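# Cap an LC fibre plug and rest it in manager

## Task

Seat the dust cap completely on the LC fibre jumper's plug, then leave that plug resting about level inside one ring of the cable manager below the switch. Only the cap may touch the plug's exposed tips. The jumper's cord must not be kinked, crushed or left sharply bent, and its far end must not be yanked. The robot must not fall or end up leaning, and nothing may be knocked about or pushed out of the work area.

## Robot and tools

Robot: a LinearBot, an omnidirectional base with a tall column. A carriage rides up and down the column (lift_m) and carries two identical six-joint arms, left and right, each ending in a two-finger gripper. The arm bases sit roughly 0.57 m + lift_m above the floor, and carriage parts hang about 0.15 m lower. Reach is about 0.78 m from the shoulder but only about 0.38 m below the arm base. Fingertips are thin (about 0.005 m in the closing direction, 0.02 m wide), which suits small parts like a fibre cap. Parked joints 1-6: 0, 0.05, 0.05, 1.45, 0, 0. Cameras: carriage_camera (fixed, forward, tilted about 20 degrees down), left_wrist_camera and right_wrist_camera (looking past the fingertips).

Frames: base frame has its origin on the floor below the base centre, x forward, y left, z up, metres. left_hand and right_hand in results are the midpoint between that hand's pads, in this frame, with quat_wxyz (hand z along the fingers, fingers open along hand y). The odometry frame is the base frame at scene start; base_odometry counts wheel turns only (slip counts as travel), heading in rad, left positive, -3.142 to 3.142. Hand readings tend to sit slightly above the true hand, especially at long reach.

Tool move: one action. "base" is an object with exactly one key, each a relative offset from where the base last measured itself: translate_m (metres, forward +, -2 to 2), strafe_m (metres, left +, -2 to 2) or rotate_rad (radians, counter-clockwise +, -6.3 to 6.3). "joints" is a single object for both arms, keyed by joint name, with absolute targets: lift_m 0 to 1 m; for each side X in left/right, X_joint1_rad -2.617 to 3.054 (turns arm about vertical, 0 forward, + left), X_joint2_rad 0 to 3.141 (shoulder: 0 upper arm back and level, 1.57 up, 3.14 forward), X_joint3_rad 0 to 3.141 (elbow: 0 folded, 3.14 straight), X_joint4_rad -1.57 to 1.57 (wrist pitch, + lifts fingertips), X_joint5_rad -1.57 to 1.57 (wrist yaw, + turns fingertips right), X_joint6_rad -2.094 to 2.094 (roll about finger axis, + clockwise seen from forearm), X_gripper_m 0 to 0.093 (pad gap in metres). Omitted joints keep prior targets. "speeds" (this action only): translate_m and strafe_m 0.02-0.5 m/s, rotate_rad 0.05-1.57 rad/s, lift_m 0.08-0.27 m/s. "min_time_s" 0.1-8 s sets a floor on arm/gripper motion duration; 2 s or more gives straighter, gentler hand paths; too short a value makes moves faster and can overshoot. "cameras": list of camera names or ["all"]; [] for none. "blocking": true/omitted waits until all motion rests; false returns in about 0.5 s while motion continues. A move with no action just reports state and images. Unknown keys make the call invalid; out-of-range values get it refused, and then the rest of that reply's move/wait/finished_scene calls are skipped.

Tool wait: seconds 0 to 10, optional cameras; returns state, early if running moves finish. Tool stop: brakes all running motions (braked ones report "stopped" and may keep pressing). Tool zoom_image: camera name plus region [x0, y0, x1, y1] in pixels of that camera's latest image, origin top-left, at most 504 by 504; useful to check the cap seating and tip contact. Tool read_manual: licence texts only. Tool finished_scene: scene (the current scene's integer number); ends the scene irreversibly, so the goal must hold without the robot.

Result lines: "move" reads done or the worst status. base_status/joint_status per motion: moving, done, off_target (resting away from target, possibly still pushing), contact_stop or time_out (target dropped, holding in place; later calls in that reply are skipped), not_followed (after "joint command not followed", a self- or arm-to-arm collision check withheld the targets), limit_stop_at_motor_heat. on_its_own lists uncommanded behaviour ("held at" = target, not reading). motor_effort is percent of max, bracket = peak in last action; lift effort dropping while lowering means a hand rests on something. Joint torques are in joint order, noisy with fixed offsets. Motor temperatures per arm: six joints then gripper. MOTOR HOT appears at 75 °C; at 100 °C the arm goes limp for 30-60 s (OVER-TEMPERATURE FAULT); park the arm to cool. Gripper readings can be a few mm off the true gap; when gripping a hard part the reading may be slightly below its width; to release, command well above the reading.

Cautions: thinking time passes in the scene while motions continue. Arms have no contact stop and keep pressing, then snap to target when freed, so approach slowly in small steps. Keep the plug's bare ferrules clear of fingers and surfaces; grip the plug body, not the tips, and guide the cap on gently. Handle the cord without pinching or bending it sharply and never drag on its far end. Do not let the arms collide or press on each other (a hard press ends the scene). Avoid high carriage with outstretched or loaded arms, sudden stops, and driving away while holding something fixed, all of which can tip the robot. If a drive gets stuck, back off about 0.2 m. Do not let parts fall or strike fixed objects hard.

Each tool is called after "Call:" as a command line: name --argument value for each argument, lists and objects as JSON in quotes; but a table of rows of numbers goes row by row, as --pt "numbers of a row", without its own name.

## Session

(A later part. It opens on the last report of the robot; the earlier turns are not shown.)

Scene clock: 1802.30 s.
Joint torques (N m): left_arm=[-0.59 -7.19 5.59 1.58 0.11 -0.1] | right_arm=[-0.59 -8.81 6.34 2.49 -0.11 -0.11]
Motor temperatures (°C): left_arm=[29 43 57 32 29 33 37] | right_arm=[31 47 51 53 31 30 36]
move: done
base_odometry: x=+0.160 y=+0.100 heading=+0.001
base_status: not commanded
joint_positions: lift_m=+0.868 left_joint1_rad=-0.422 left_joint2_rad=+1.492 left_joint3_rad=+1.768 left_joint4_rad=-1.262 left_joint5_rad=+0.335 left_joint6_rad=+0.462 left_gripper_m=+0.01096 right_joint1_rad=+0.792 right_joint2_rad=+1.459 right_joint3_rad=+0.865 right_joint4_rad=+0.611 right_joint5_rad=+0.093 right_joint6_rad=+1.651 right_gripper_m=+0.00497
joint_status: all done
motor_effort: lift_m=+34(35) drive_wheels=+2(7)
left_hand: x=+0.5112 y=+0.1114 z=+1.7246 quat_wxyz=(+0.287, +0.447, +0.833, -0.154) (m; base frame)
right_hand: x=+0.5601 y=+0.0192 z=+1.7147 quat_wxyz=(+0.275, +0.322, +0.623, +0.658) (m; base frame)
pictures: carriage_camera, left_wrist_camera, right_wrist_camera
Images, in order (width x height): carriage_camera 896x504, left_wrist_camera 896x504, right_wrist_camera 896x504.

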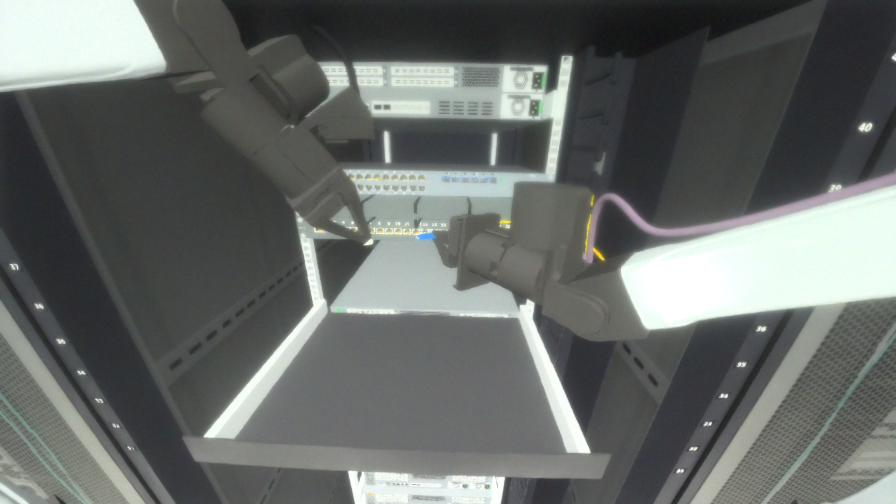

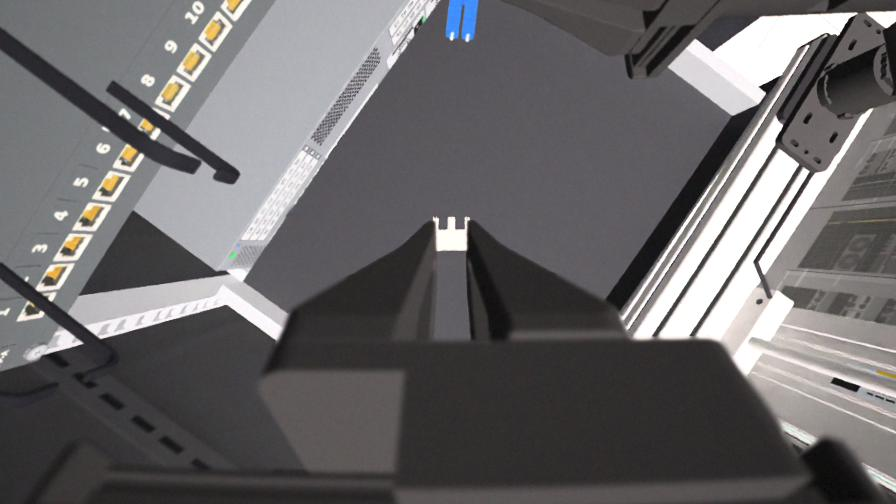

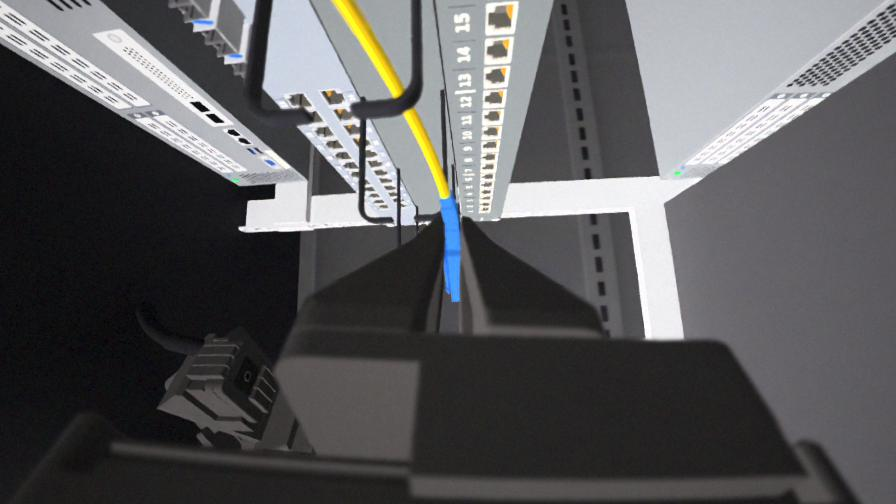

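Call:
move --joints '{"left_joint1_rad": -0.492, "left_joint2_rad": 1.70, "left_joint3_rad": 1.998, "left_joint4_rad": -1.297, "left_joint5_rad": 0.36, "left_joint6_rad": 0.502}' --min_time_s 3 --cameras '["right_wrist_camera", "left_wrist_camera", "carriage_camera"]'

Call:
zoom_image --camera "left_wrist_camera" --region '[370, 30, 540, 270]'

Call:
zoom_image --camera "carriage_camera" --region '[360, 200, 470, 270]'

Scene clock: 1858.83 s.
Joint torques (N m): left_arm=[-0.58 -5.65 10.03 1.27 0.36 0.12] | right_arm=[-0.59 -8.81 6.37 2.48 -0.1 -0.11]
Motor temperatures (°C): left_arm=[29 43 55 36 29 33 37] | right_arm=[31 46 51 54 31 30 36]
move: done
base_odometry: x=+0.160 y=+0.100 heading=+0.001
base_status: not commanded
joint_positions: lift_m=+0.868 left_joint1_rad=-0.484 left_joint2_rad=+1.687 left_joint3_rad=+1.963 left_joint4_rad=-1.288 left_joint5_rad=+0.346 left_joint6_rad=+0.490 left_gripper_m=+0.01096 right_joint1_rad=+0.792 right_joint2_rad=+1.459 right_joint3_rad=+0.865 right_joint4_rad=+0.611 right_joint5_rad=+0.091 right_joint6_rad=+1.651 right_gripper_m=+0.00497
joint_status: all done
motor_effort: lift_m=+34(34) drive_wheels=+3(6)
left_hand: x=+0.5384 y=+0.0706 z=+1.7209 quat_wxyz=(+0.272, +0.485, +0.815, -0.165) (m; base frame)
right_hand: x=+0.5599 y=+0.0194 z=+1.7147 quat_wxyz=(+0.274, +0.321, +0.623, +0.658) (m; base frame)
pictures: carriage_camera, left_wrist_camera, right_wrist_camera
Images, in order (width x height): carriage_camera 896x504, left_wrist_camera 896x504, right_wrist_camera 896x504.

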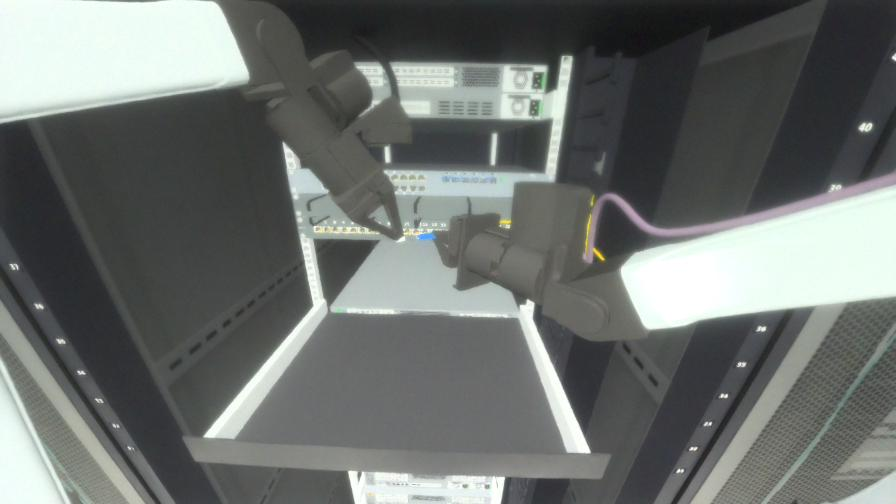

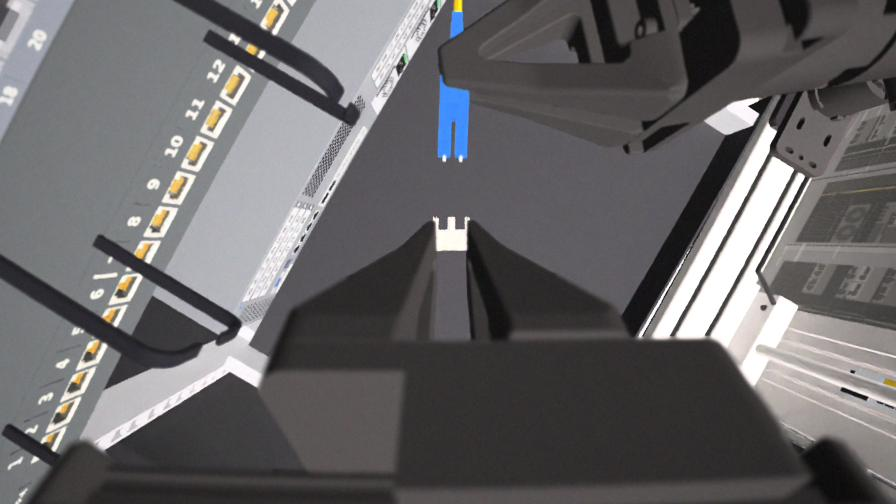

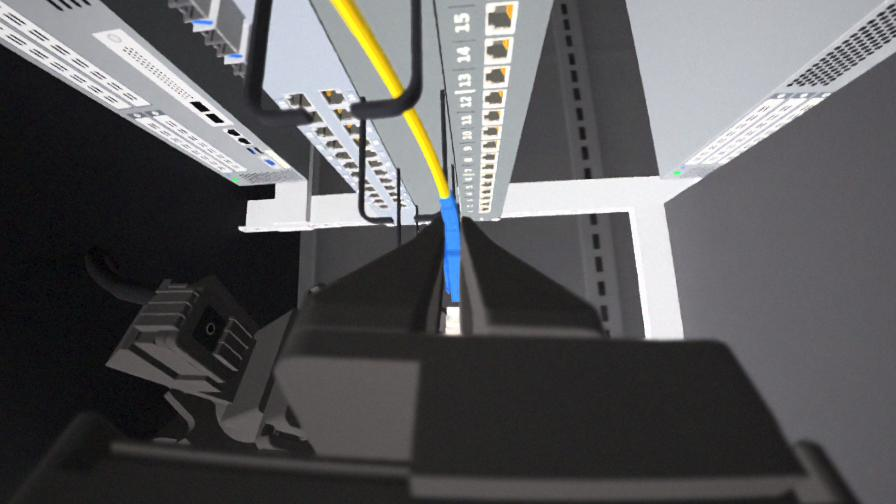

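Scaled by 2.100 from the camera's 896x504 image, which has a finer 1280x720 frame.

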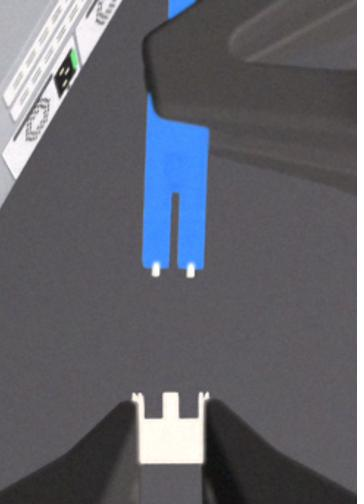

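Scaled by 4.582 from the camera's 896x504 image, which has a finer 1280x720 frame.

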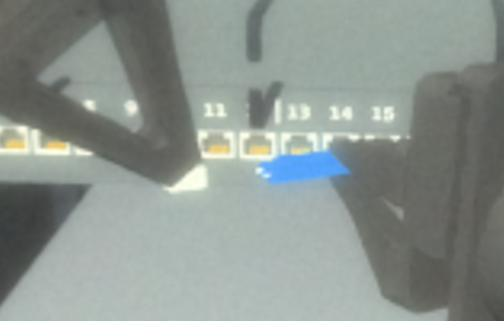

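Call:
zoom_image --camera "right_wrist_camera" --region '[410, 180, 500, 350]'

Scaled by 2.965 from the camera's 896x504 image, which has a finer 1280x720 frame.

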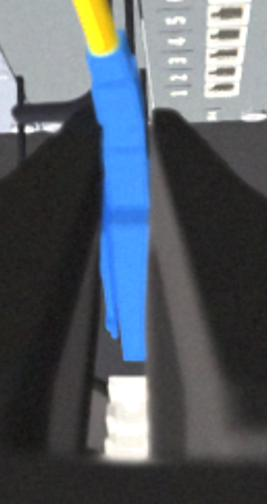

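Call:
zoom_image --camera "carriage_camera" --region '[390, 225, 440, 253]'

Call:
zoom_image --camera "right_wrist_camera" --region '[435, 240, 475, 345]'

Scaled by 10.080 from the camera's 896x504 image, which has a finer 1280x720 frame.

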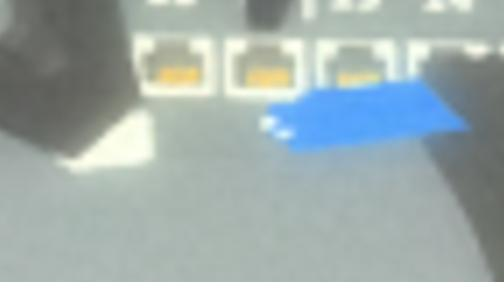

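Scaled by 4.800 from the camera's 896x504 image, which has a finer 1280x720 frame.

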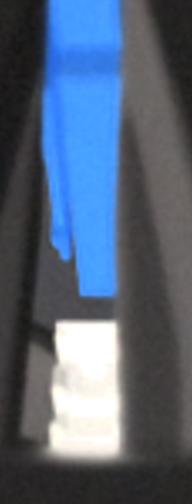

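Call:
move --joints '{"left_joint1_rad": -0.508, "left_joint2_rad": 1.765, "left_joint3_rad": 2.066, "left_joint4_rad": -1.314, "left_joint5_rad": 0.369, "left_joint6_rad": 0.53}' --min_time_s 3 --cameras '["right_wrist_camera", "left_wrist_camera", "carriage_camera"]'

Call:
zoom_image --camera "left_wrist_camera" --region '[400, 130, 500, 270]'

Call:
zoom_image --camera "carriage_camera" --region '[390, 225, 440, 253]'

Call:
zoom_image --camera "right_wrist_camera" --region '[435, 240, 475, 345]'

Scene clock: 1958.70 s.
Joint torques (N m): left_arm=[-0.62 -6.11 9.99 1.24 0.37 0.12] | right_arm=[-0.59 -8.81 6.35 2.49 -0.1 -0.11]
Motor temperatures (°C): left_arm=[29 43 59 36 29 33 37] | right_arm=[31 46 50 55 31 30 36]
move: done
base_odometry: x=+0.160 y=+0.100 heading=+0.001
base_status: not commanded
joint_positions: lift_m=+0.868 left_joint1_rad=-0.500 left_joint2_rad=+1.751 left_joint3_rad=+2.031 left_joint4_rad=-1.305 left_joint5_rad=+0.355 left_joint6_rad=+0.519 left_gripper_m=+0.01096 right_joint1_rad=+0.792 right_joint2_rad=+1.459 right_joint3_rad=+0.865 right_joint4_rad=+0.611 right_joint5_rad=+0.091 right_joint6_rad=+1.651 right_gripper_m=+0.00497
joint_status: all done
motor_effort: lift_m=+34(34) drive_wheels=+3(5)
left_hand: x=+0.5454 y=+0.0577 z=+1.7182 quat_wxyz=(+0.267, +0.504, +0.804, -0.168) (m; base frame)
right_hand: x=+0.5599 y=+0.0194 z=+1.7147 quat_wxyz=(+0.274, +0.321, +0.623, +0.658) (m; base frame)
pictures: carriage_camera, left_wrist_camera, right_wrist_camera
Images, in order (width x height): carriage_camera 896x504, left_wrist_camera 896x504, right_wrist_camera 896x504.

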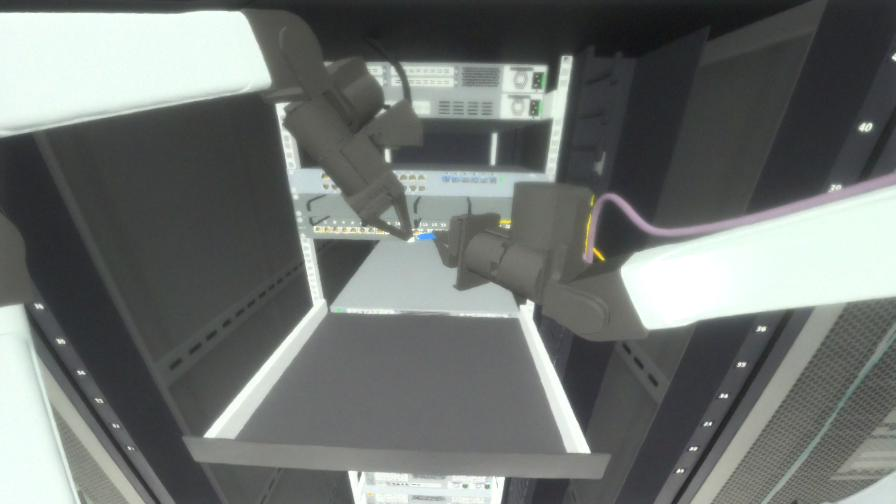

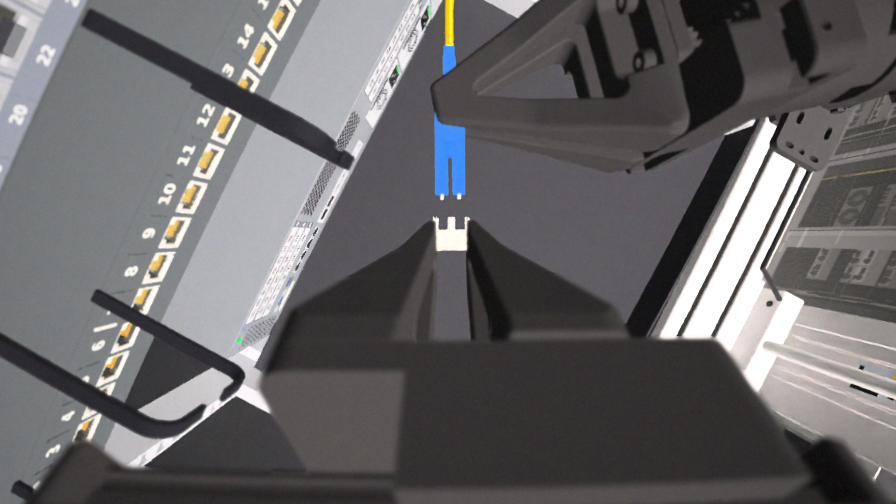

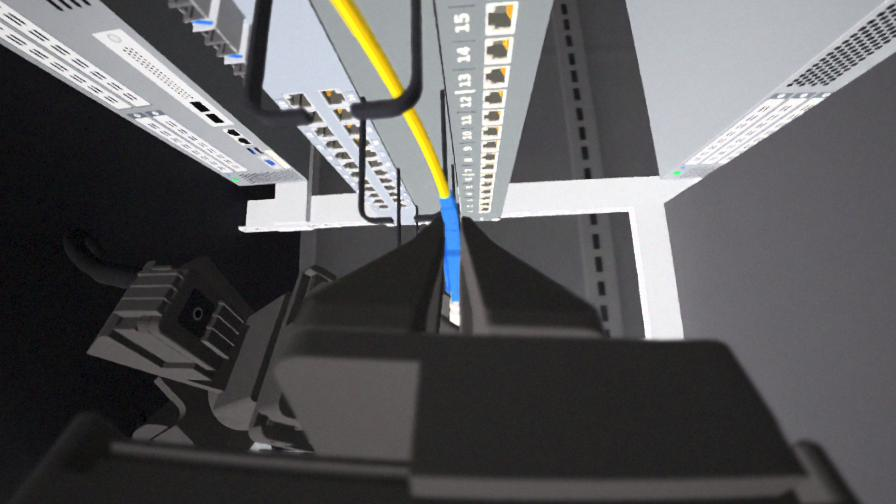

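Scaled by 3.600 from the camera's 896x504 image, which has a finer 1280x720 frame.

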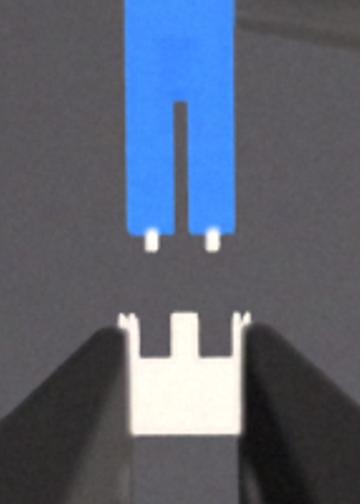

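Scaled by 10.080 from the camera's 896x504 image, which has a finer 1280x720 frame.

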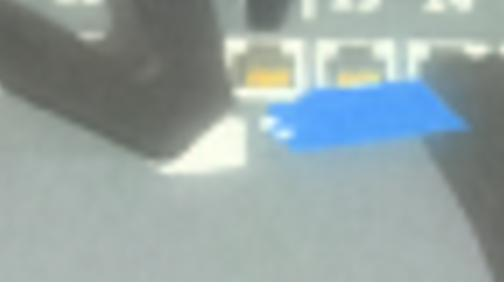

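Scaled by 4.800 from the camera's 896x504 image, which has a finer 1280x720 frame.

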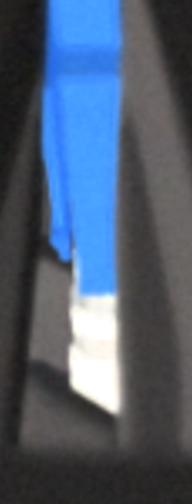

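Call:
move --joints '{"left_joint1_rad": -0.518, "left_joint2_rad": 1.784, "left_joint3_rad": 2.088, "left_joint4_rad": -1.315, "left_joint5_rad": 0.336, "left_joint6_rad": 0.499}' --min_time_s 2 --cameras '["right_wrist_camera", "left_wrist_camera", "carriage_camera"]'

Call:
zoom_image --camera "left_wrist_camera" --region '[400, 130, 500, 270]'

Call:
zoom_image --camera "right_wrist_camera" --region '[435, 240, 475, 345]'

Scene clock: 2008.23 s.
Joint torques (N m): left_arm=[-0.62 -6.26 9.98 1.25 0.12 -0.1] | right_arm=[-0.61 -8.79 6.35 2.48 -0.1 -0.11]
Motor temperatures (°C): left_arm=[29 42 62 36 29 33 37] | right_arm=[31 46 50 55 31 30 36]
move: done
base_odometry: x=+0.160 y=+0.100 heading=+0.001
base_status: not commanded
joint_positions: lift_m=+0.868 left_joint1_rad=-0.510 left_joint2_rad=+1.770 left_joint3_rad=+2.053 left_joint4_rad=-1.307 left_joint5_rad=+0.349 left_joint6_rad=+0.511 left_gripper_m=+0.01096 right_joint1_rad=+0.792 right_joint2_rad=+1.459 right_joint3_rad=+0.865 right_joint4_rad=+0.611 right_joint5_rad=+0.091 right_joint6_rad=+1.651 right_gripper_m=+0.00497
joint_status: all done
motor_effort: lift_m=+34(34) drive_wheels=+5(5)
left_hand: x=+0.5477 y=+0.0528 z=+1.7177 quat_wxyz=(+0.266, +0.504, +0.804, -0.167) (m; base frame)
right_hand: x=+0.5599 y=+0.0194 z=+1.7147 quat_wxyz=(+0.274, +0.321, +0.623, +0.658) (m; base frame)
pictures: carriage_camera, left_wrist_camera, right_wrist_camera
Images, in order (width x height): carriage_camera 896x504, left_wrist_camera 896x504, right_wrist_camera 896x504.

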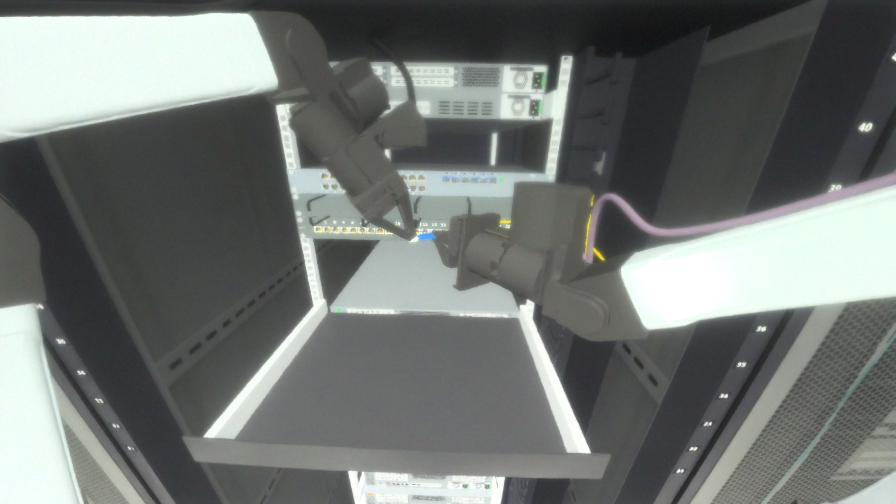

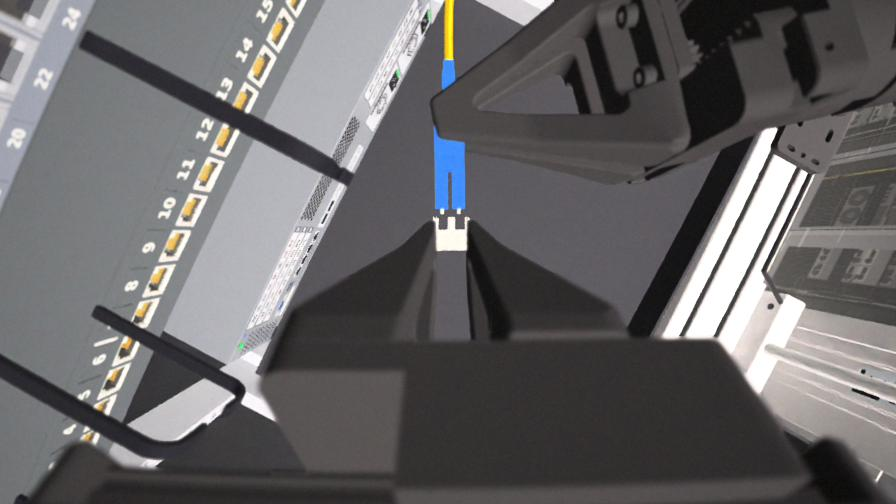

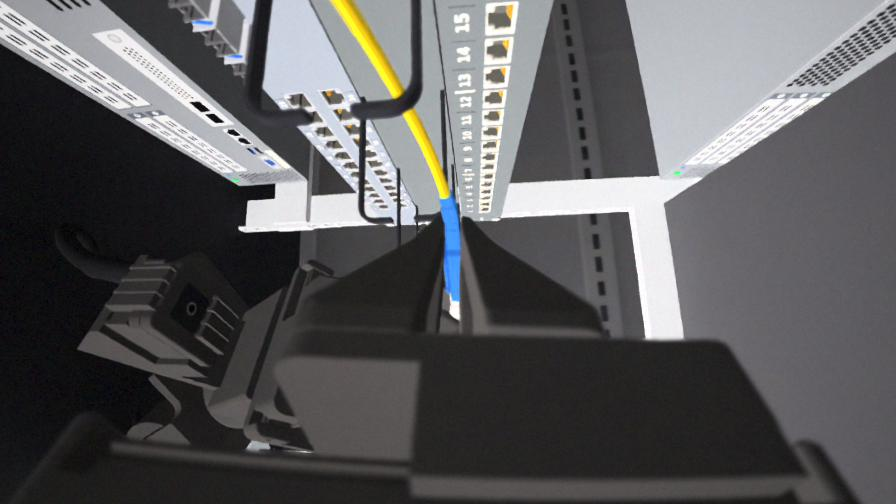

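Scaled by 3.600 from the camera's 896x504 image, which has a finer 1280x720 frame.

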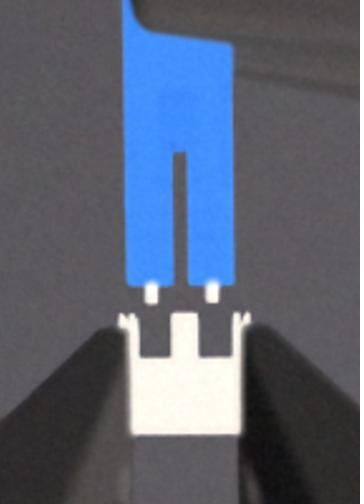

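Scaled by 4.800 from the camera's 896x504 image, which has a finer 1280x720 frame.

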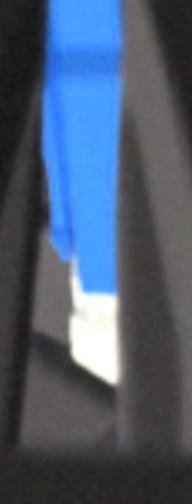

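Call:
move --joints '{"left_joint1_rad": -0.5265, "left_joint2_rad": 1.801, "left_joint3_rad": 2.109, "left_joint4_rad": -1.315, "left_joint5_rad": 0.331, "left_joint6_rad": 0.489}' --min_time_s 2.5 --cameras '["right_wrist_camera", "left_wrist_camera", "carriage_camera"]'

Call:
zoom_image --camera "left_wrist_camera" --region '[400, 130, 500, 270]'

Call:
zoom_image --camera "right_wrist_camera" --region '[435, 240, 475, 345]'

Scene clock: 2018.93 s.
Joint torques (N m): left_arm=[-0.62 -6.42 9.99 1.26 0.11 -0.1] | right_arm=[-0.59 -8.83 6.34 2.49 -0.11 -0.11]
Motor temperatures (°C): left_arm=[29 43 61 36 29 33 37] | right_arm=[31 46 50 55 31 30 36]
move: done
base_odometry: x=+0.160 y=+0.100 heading=+0.001
base_status: not commanded
joint_positions: lift_m=+0.868 left_joint1_rad=-0.518 left_joint2_rad=+1.787 left_joint3_rad=+2.074 left_joint4_rad=-1.308 left_joint5_rad=+0.344 left_joint6_rad=+0.500 left_gripper_m=+0.01096 right_joint1_rad=+0.792 right_joint2_rad=+1.459 right_joint3_rad=+0.865 right_joint4_rad=+0.611 right_joint5_rad=+0.091 right_joint6_rad=+1.651 right_gripper_m=+0.00497
joint_status: all done
motor_effort: lift_m=+34(34) drive_wheels=+1(6)
left_hand: x=+0.5502 y=+0.0486 z=+1.7177 quat_wxyz=(+0.266, +0.503, +0.805, -0.167) (m; base frame)
right_hand: x=+0.5599 y=+0.0194 z=+1.7147 quat_wxyz=(+0.274, +0.321, +0.623, +0.658) (m; base frame)
pictures: carriage_camera, left_wrist_camera, right_wrist_camera
Images, in order (width x height): carriage_camera 896x504, left_wrist_camera 896x504, right_wrist_camera 896x504.

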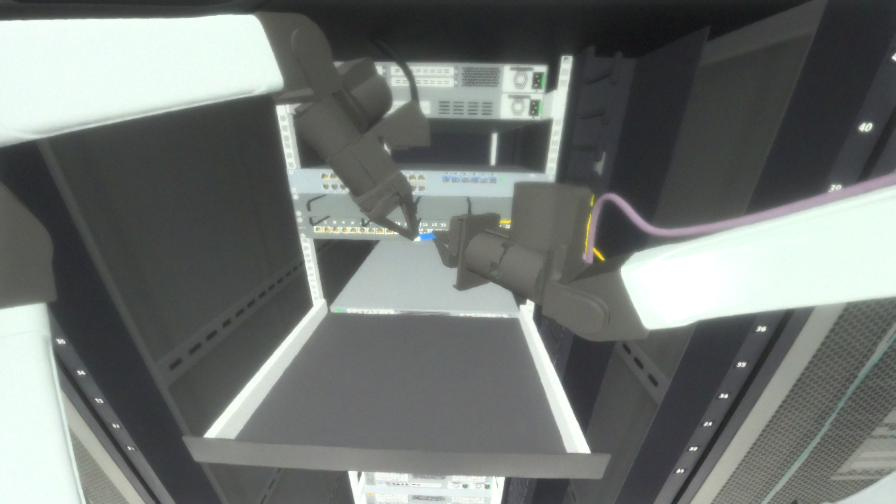

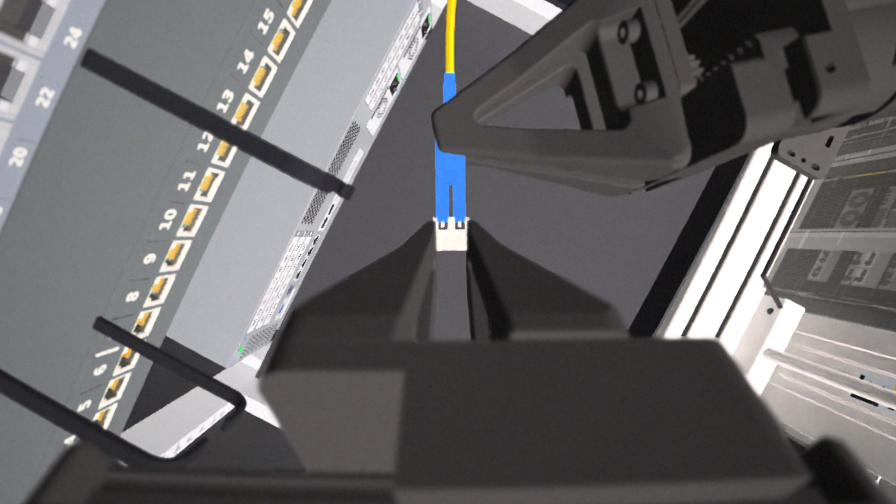

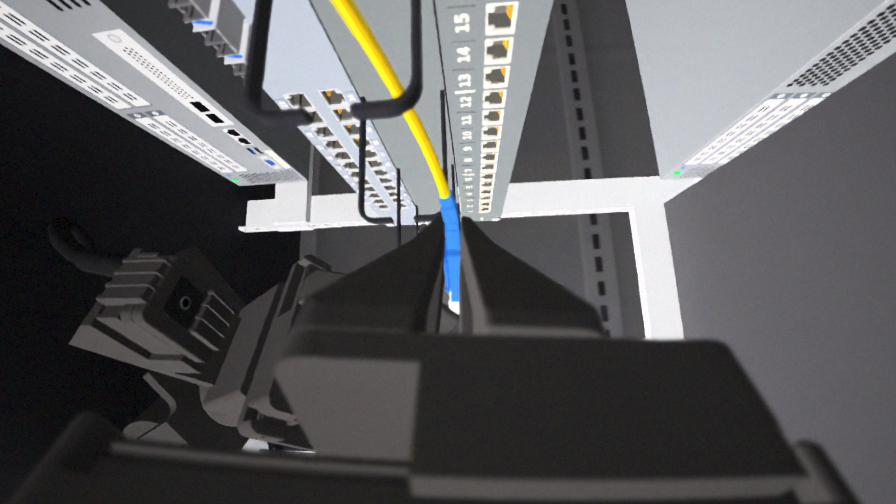

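Scaled by 3.600 from the camera's 896x504 image, which has a finer 1280x720 frame.

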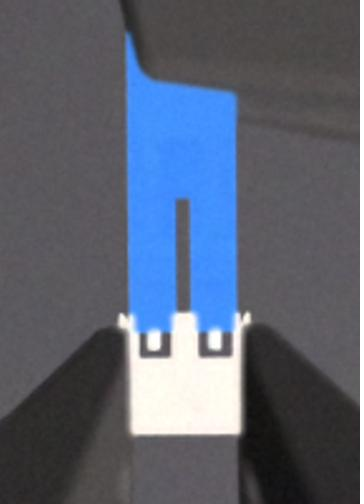

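Scaled by 4.800 from the camera's 896x504 image, which has a finer 1280x720 frame.

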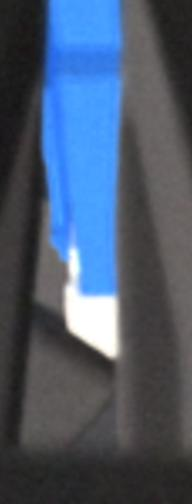

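Call:
move --joints '{"left_joint1_rad": -0.535, "left_joint2_rad": 1.817, "left_joint3_rad": 2.128, "left_joint4_rad": -1.314, "left_joint5_rad": 0.326, "left_joint6_rad": 0.481}' --min_time_s 2.5 --cameras '["right_wrist_camera", "left_wrist_camera", "carriage_camera"]'

Call:
zoom_image --camera "left_wrist_camera" --region '[400, 130, 500, 270]'

Call:
zoom_image --camera "right_wrist_camera" --region '[435, 240, 475, 345]'

Scene clock: 2027.63 s.
Joint torques (N m): left_arm=[-0.76 -6.39 9.94 1.34 0.16 -0.1] | right_arm=[-0.38 -8.81 6.37 2.49 -0.1 -0.11]
Motor temperatures (°C): left_arm=[29 44 61 37 29 33 37] | right_arm=[31 46 50 55 31 30 36]
move: done
base_odometry: x=+0.160 y=+0.100 heading=+0.001
base_status: not commanded
joint_positions: lift_m=+0.868 left_joint1_rad=-0.525 left_joint2_rad=+1.801 left_joint3_rad=+2.093 left_joint4_rad=-1.312 left_joint5_rad=+0.335 left_joint6_rad=+0.492 left_gripper_m=+0.01096 right_joint1_rad=+0.790 right_joint2_rad=+1.459 right_joint3_rad=+0.865 right_joint4_rad=+0.611 right_joint5_rad=+0.091 right_joint6_rad=+1.651 right_gripper_m=+0.00497
joint_status: all done
motor_effort: lift_m=+34(34) drive_wheels=+3(6)
left_hand: x=+0.5521 y=+0.0459 z=+1.7176 quat_wxyz=(+0.265, +0.501, +0.807, -0.165) (m; base frame)
right_hand: x=+0.5605 y=+0.0187 z=+1.7147 quat_wxyz=(+0.275, +0.322, +0.623, +0.658) (m; base frame)
pictures: carriage_camera, left_wrist_camera, right_wrist_camera
Images, in order (width x height): carriage_camera 896x504, left_wrist_camera 896x504, right_wrist_camera 896x504.

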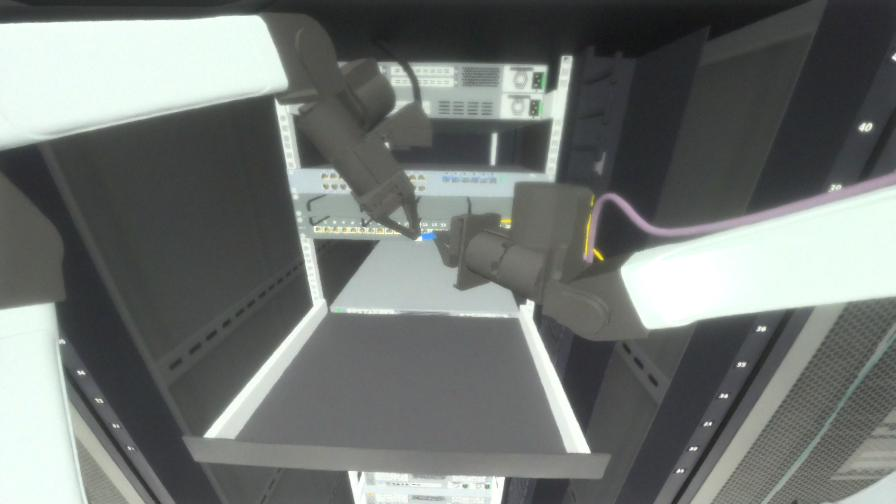

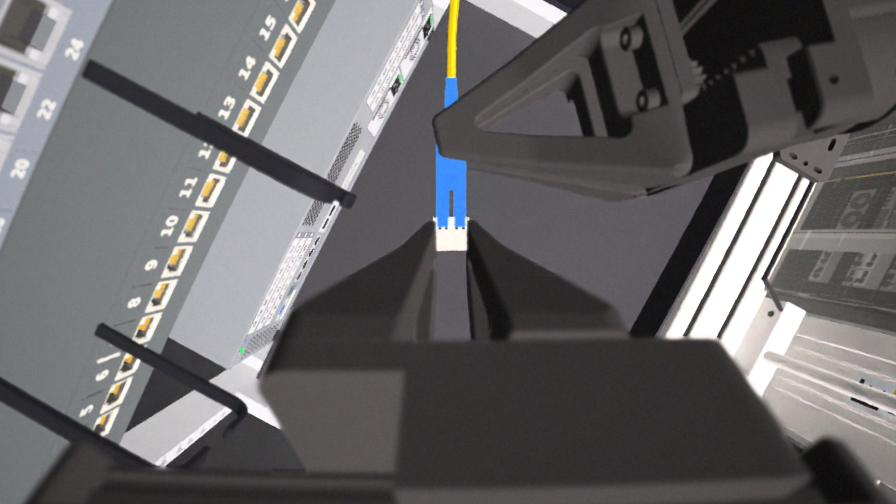

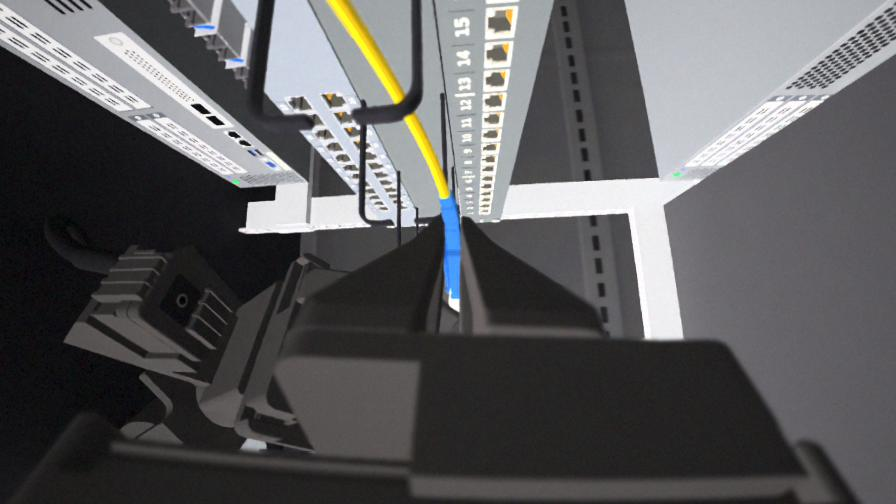

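Scaled by 3.600 from the camera's 896x504 image, which has a finer 1280x720 frame.

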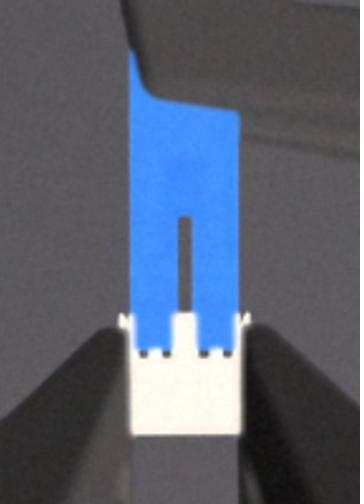

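Scaled by 4.800 from the camera's 896x504 image, which has a finer 1280x720 frame.

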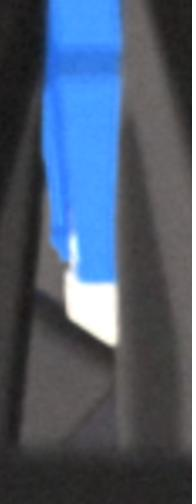

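Call:
move --joints '{"left_joint1_rad": -0.543, "left_joint2_rad": 1.831, "left_joint3_rad": 2.144, "left_joint4_rad": -1.313, "left_joint5_rad": 0.322, "left_joint6_rad": 0.474}' --min_time_s 2.0 --cameras '["right_wrist_camera", "left_wrist_camera"]'

Call:
zoom_image --camera "left_wrist_camera" --region '[400, 130, 500, 270]'

Call:
zoom_image --camera "right_wrist_camera" --region '[435, 180, 475, 345]'

Scene clock: 2040.90 s.
Joint torques (N m): left_arm=[-0.98 -6.3 9.88 1.43 0.2 -0.1] | right_arm=[-0.18 -8.8 6.37 2.53 -0.12 -0.11]
Motor temperatures (°C): left_arm=[29 43 62 36 29 33 37] | right_arm=[31 46 50 55 31 30 36]
move: done
base_odometry: x=+0.160 y=+0.100 heading=+0.001
base_status: not commanded
joint_positions: lift_m=+0.868 left_joint1_rad=-0.530 left_joint2_rad=+1.813 left_joint3_rad=+2.110 left_joint4_rad=-1.321 left_joint5_rad=+0.325 left_joint6_rad=+0.485 left_gripper_m=+0.01096 right_joint1_rad=+0.787 right_joint2_rad=+1.459 right_joint3_rad=+0.865 right_joint4_rad=+0.608 right_joint5_rad=+0.093 right_joint6_rad=+1.651 right_gripper_m=+0.00497
joint_status: all done
motor_effort: lift_m=+34(34) drive_wheels=+0(6)
left_hand: x=+0.5531 y=+0.0444 z=+1.7168 quat_wxyz=(+0.263, +0.500, +0.809, -0.162) (m; base frame)
right_hand: x=+0.5615 y=+0.0178 z=+1.7139 quat_wxyz=(+0.276, +0.323, +0.623, +0.656) (m; base frame)
pictures: left_wrist_camera, right_wrist_camera
Images, in order (width x height): left_wrist_camera 896x504, right_wrist_camera 896x504.

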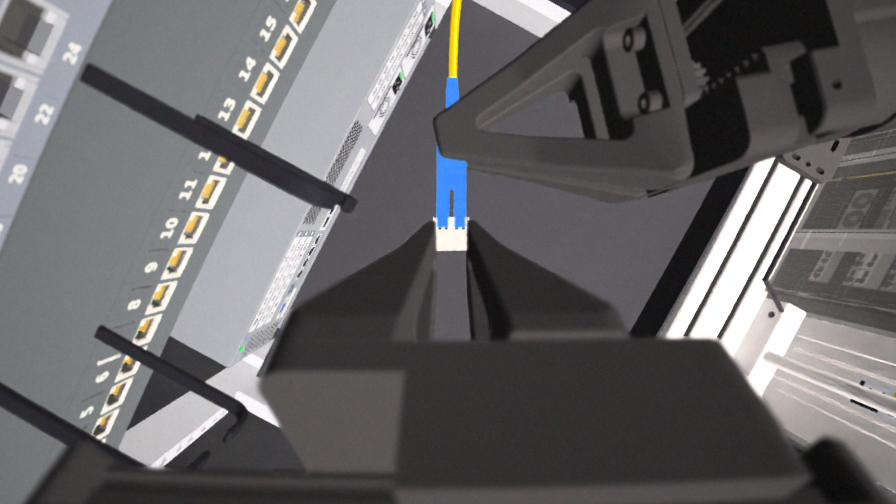

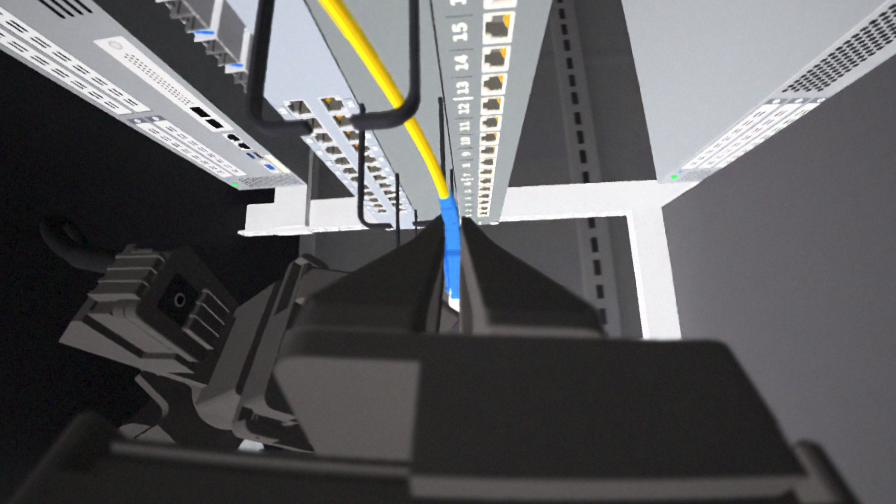

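Scaled by 3.600 from the camera's 896x504 image, which has a finer 1280x720 frame.

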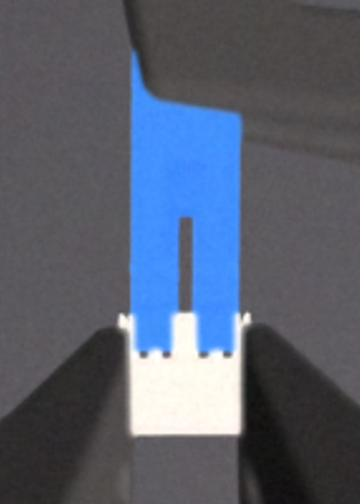

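Scaled by 3.055 from the camera's 896x504 image, which has a finer 1280x720 frame.

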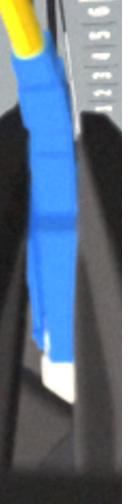

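Call:
move --joints '{"left_joint1_rad": -0.548, "left_joint4_rad": -1.28, "right_joint1_rad": 0.802, "right_joint5_rad": 0.05}' --min_time_s 1.5 --cameras '["right_wrist_camera", "left_wrist_camera"]'

Call:
zoom_image --camera "left_wrist_camera" --region '[400, 130, 500, 270]'

Call:
zoom_image --camera "right_wrist_camera" --region '[435, 180, 475, 345]'

Scene clock: 2085.03 s.
Joint torques (N m): left_arm=[-1.16 -6.27 9.88 1.79 0.26 -0.1] | right_arm=[1.43 -8.8 6.34 2.54 -0.45 -0.11]
Motor temperatures (°C): left_arm=[29 43 63 36 29 33 37] | right_arm=[31 46 50 55 31 30 36]
move: off_target
base_odometry: x=+0.160 y=+0.100 heading=+0.001
base_status: not commanded
joint_positions: lift_m=+0.868 left_joint1_rad=-0.533 left_joint2_rad=+1.813 left_joint3_rad=+2.110 left_joint4_rad=-1.320 left_joint5_rad=+0.319 left_joint6_rad=+0.485 left_gripper_m=+0.01096 right_joint1_rad=+0.787 right_joint2_rad=+1.459 right_joint3_rad=+0.865 right_joint4_rad=+0.608 right_joint5_rad=+0.092 right_joint6_rad=+1.651 right_gripper_m=+0.00497
joint_status: left_joint4_rad off_target (ended at -1.320, target -1.280); right_joint5_rad off_target (ended at +0.092, target +0.050); the others done
motor_effort: lift_m=+34(34) drive_wheels=+3(7)
left_hand: x=+0.5531 y=+0.0441 z=+1.7167 quat_wxyz=(+0.263, +0.501, +0.809, -0.159) (m; base frame)
right_hand: x=+0.5613 y=+0.0179 z=+1.7138 quat_wxyz=(+0.275, +0.323, +0.624, +0.656) (m; base frame)
pictures: left_wrist_camera, right_wrist_camera
Images, in order (width x height): left_wrist_camera 896x504, right_wrist_camera 896x504.

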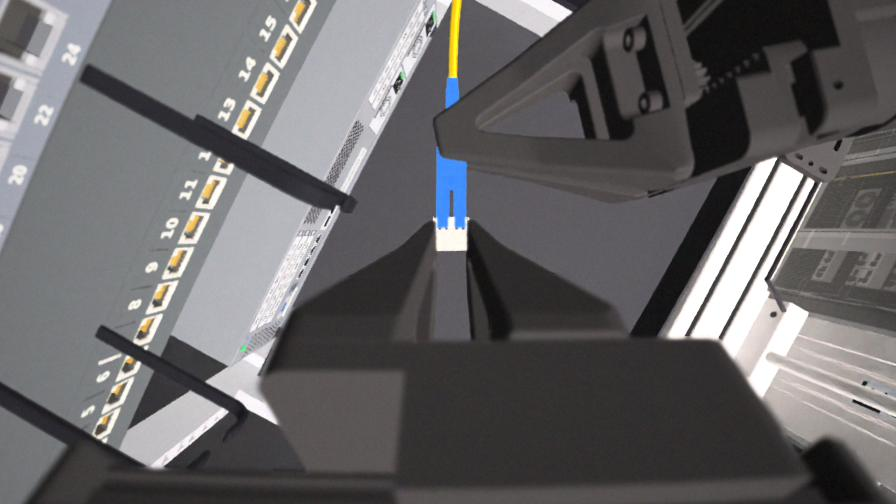

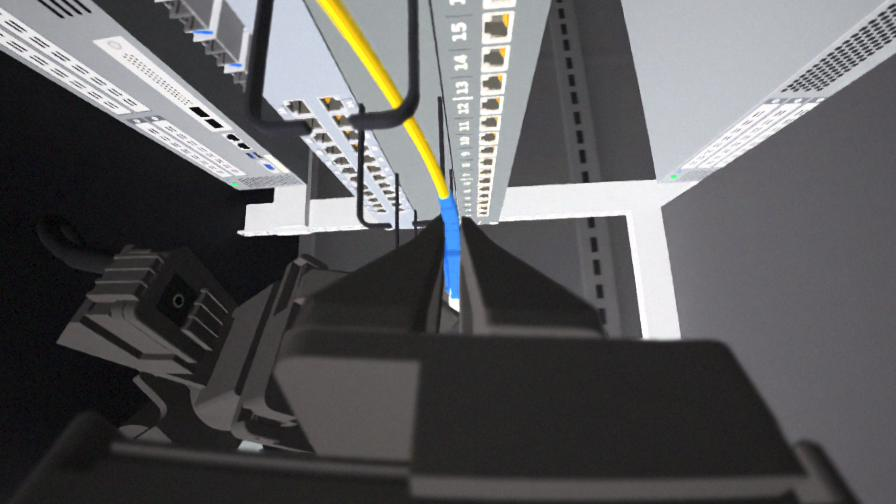

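Scaled by 3.600 from the camera's 896x504 image, which has a finer 1280x720 frame.

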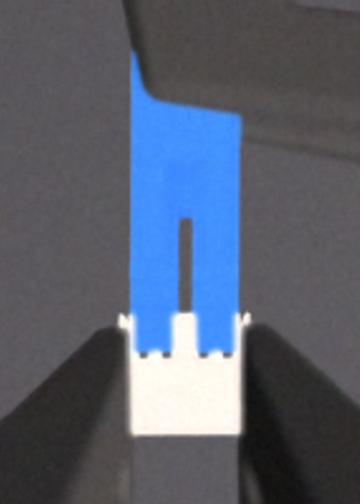

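Scaled by 3.055 from the camera's 896x504 image, which has a finer 1280x720 frame.

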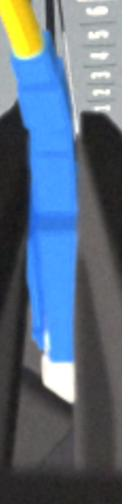

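Call:
zoom_image --camera "left_wrist_camera" --region '[425, 190, 480, 260]'

Call:
zoom_image --camera "right_wrist_camera" --region '[440, 275, 470, 325]'

Scaled by 7.200 from the camera's 896x504 image, which has a finer 1280x720 frame.

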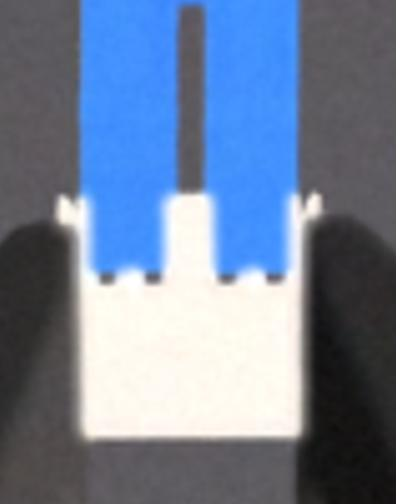

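Scaled by 10.080 from the camera's 896x504 image, which has a finer 1280x720 frame.

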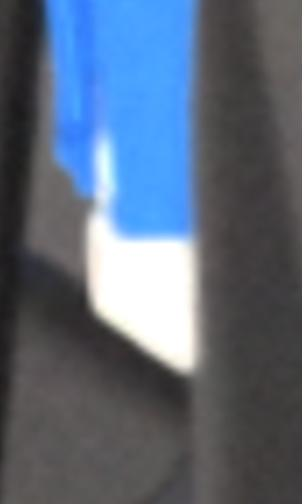

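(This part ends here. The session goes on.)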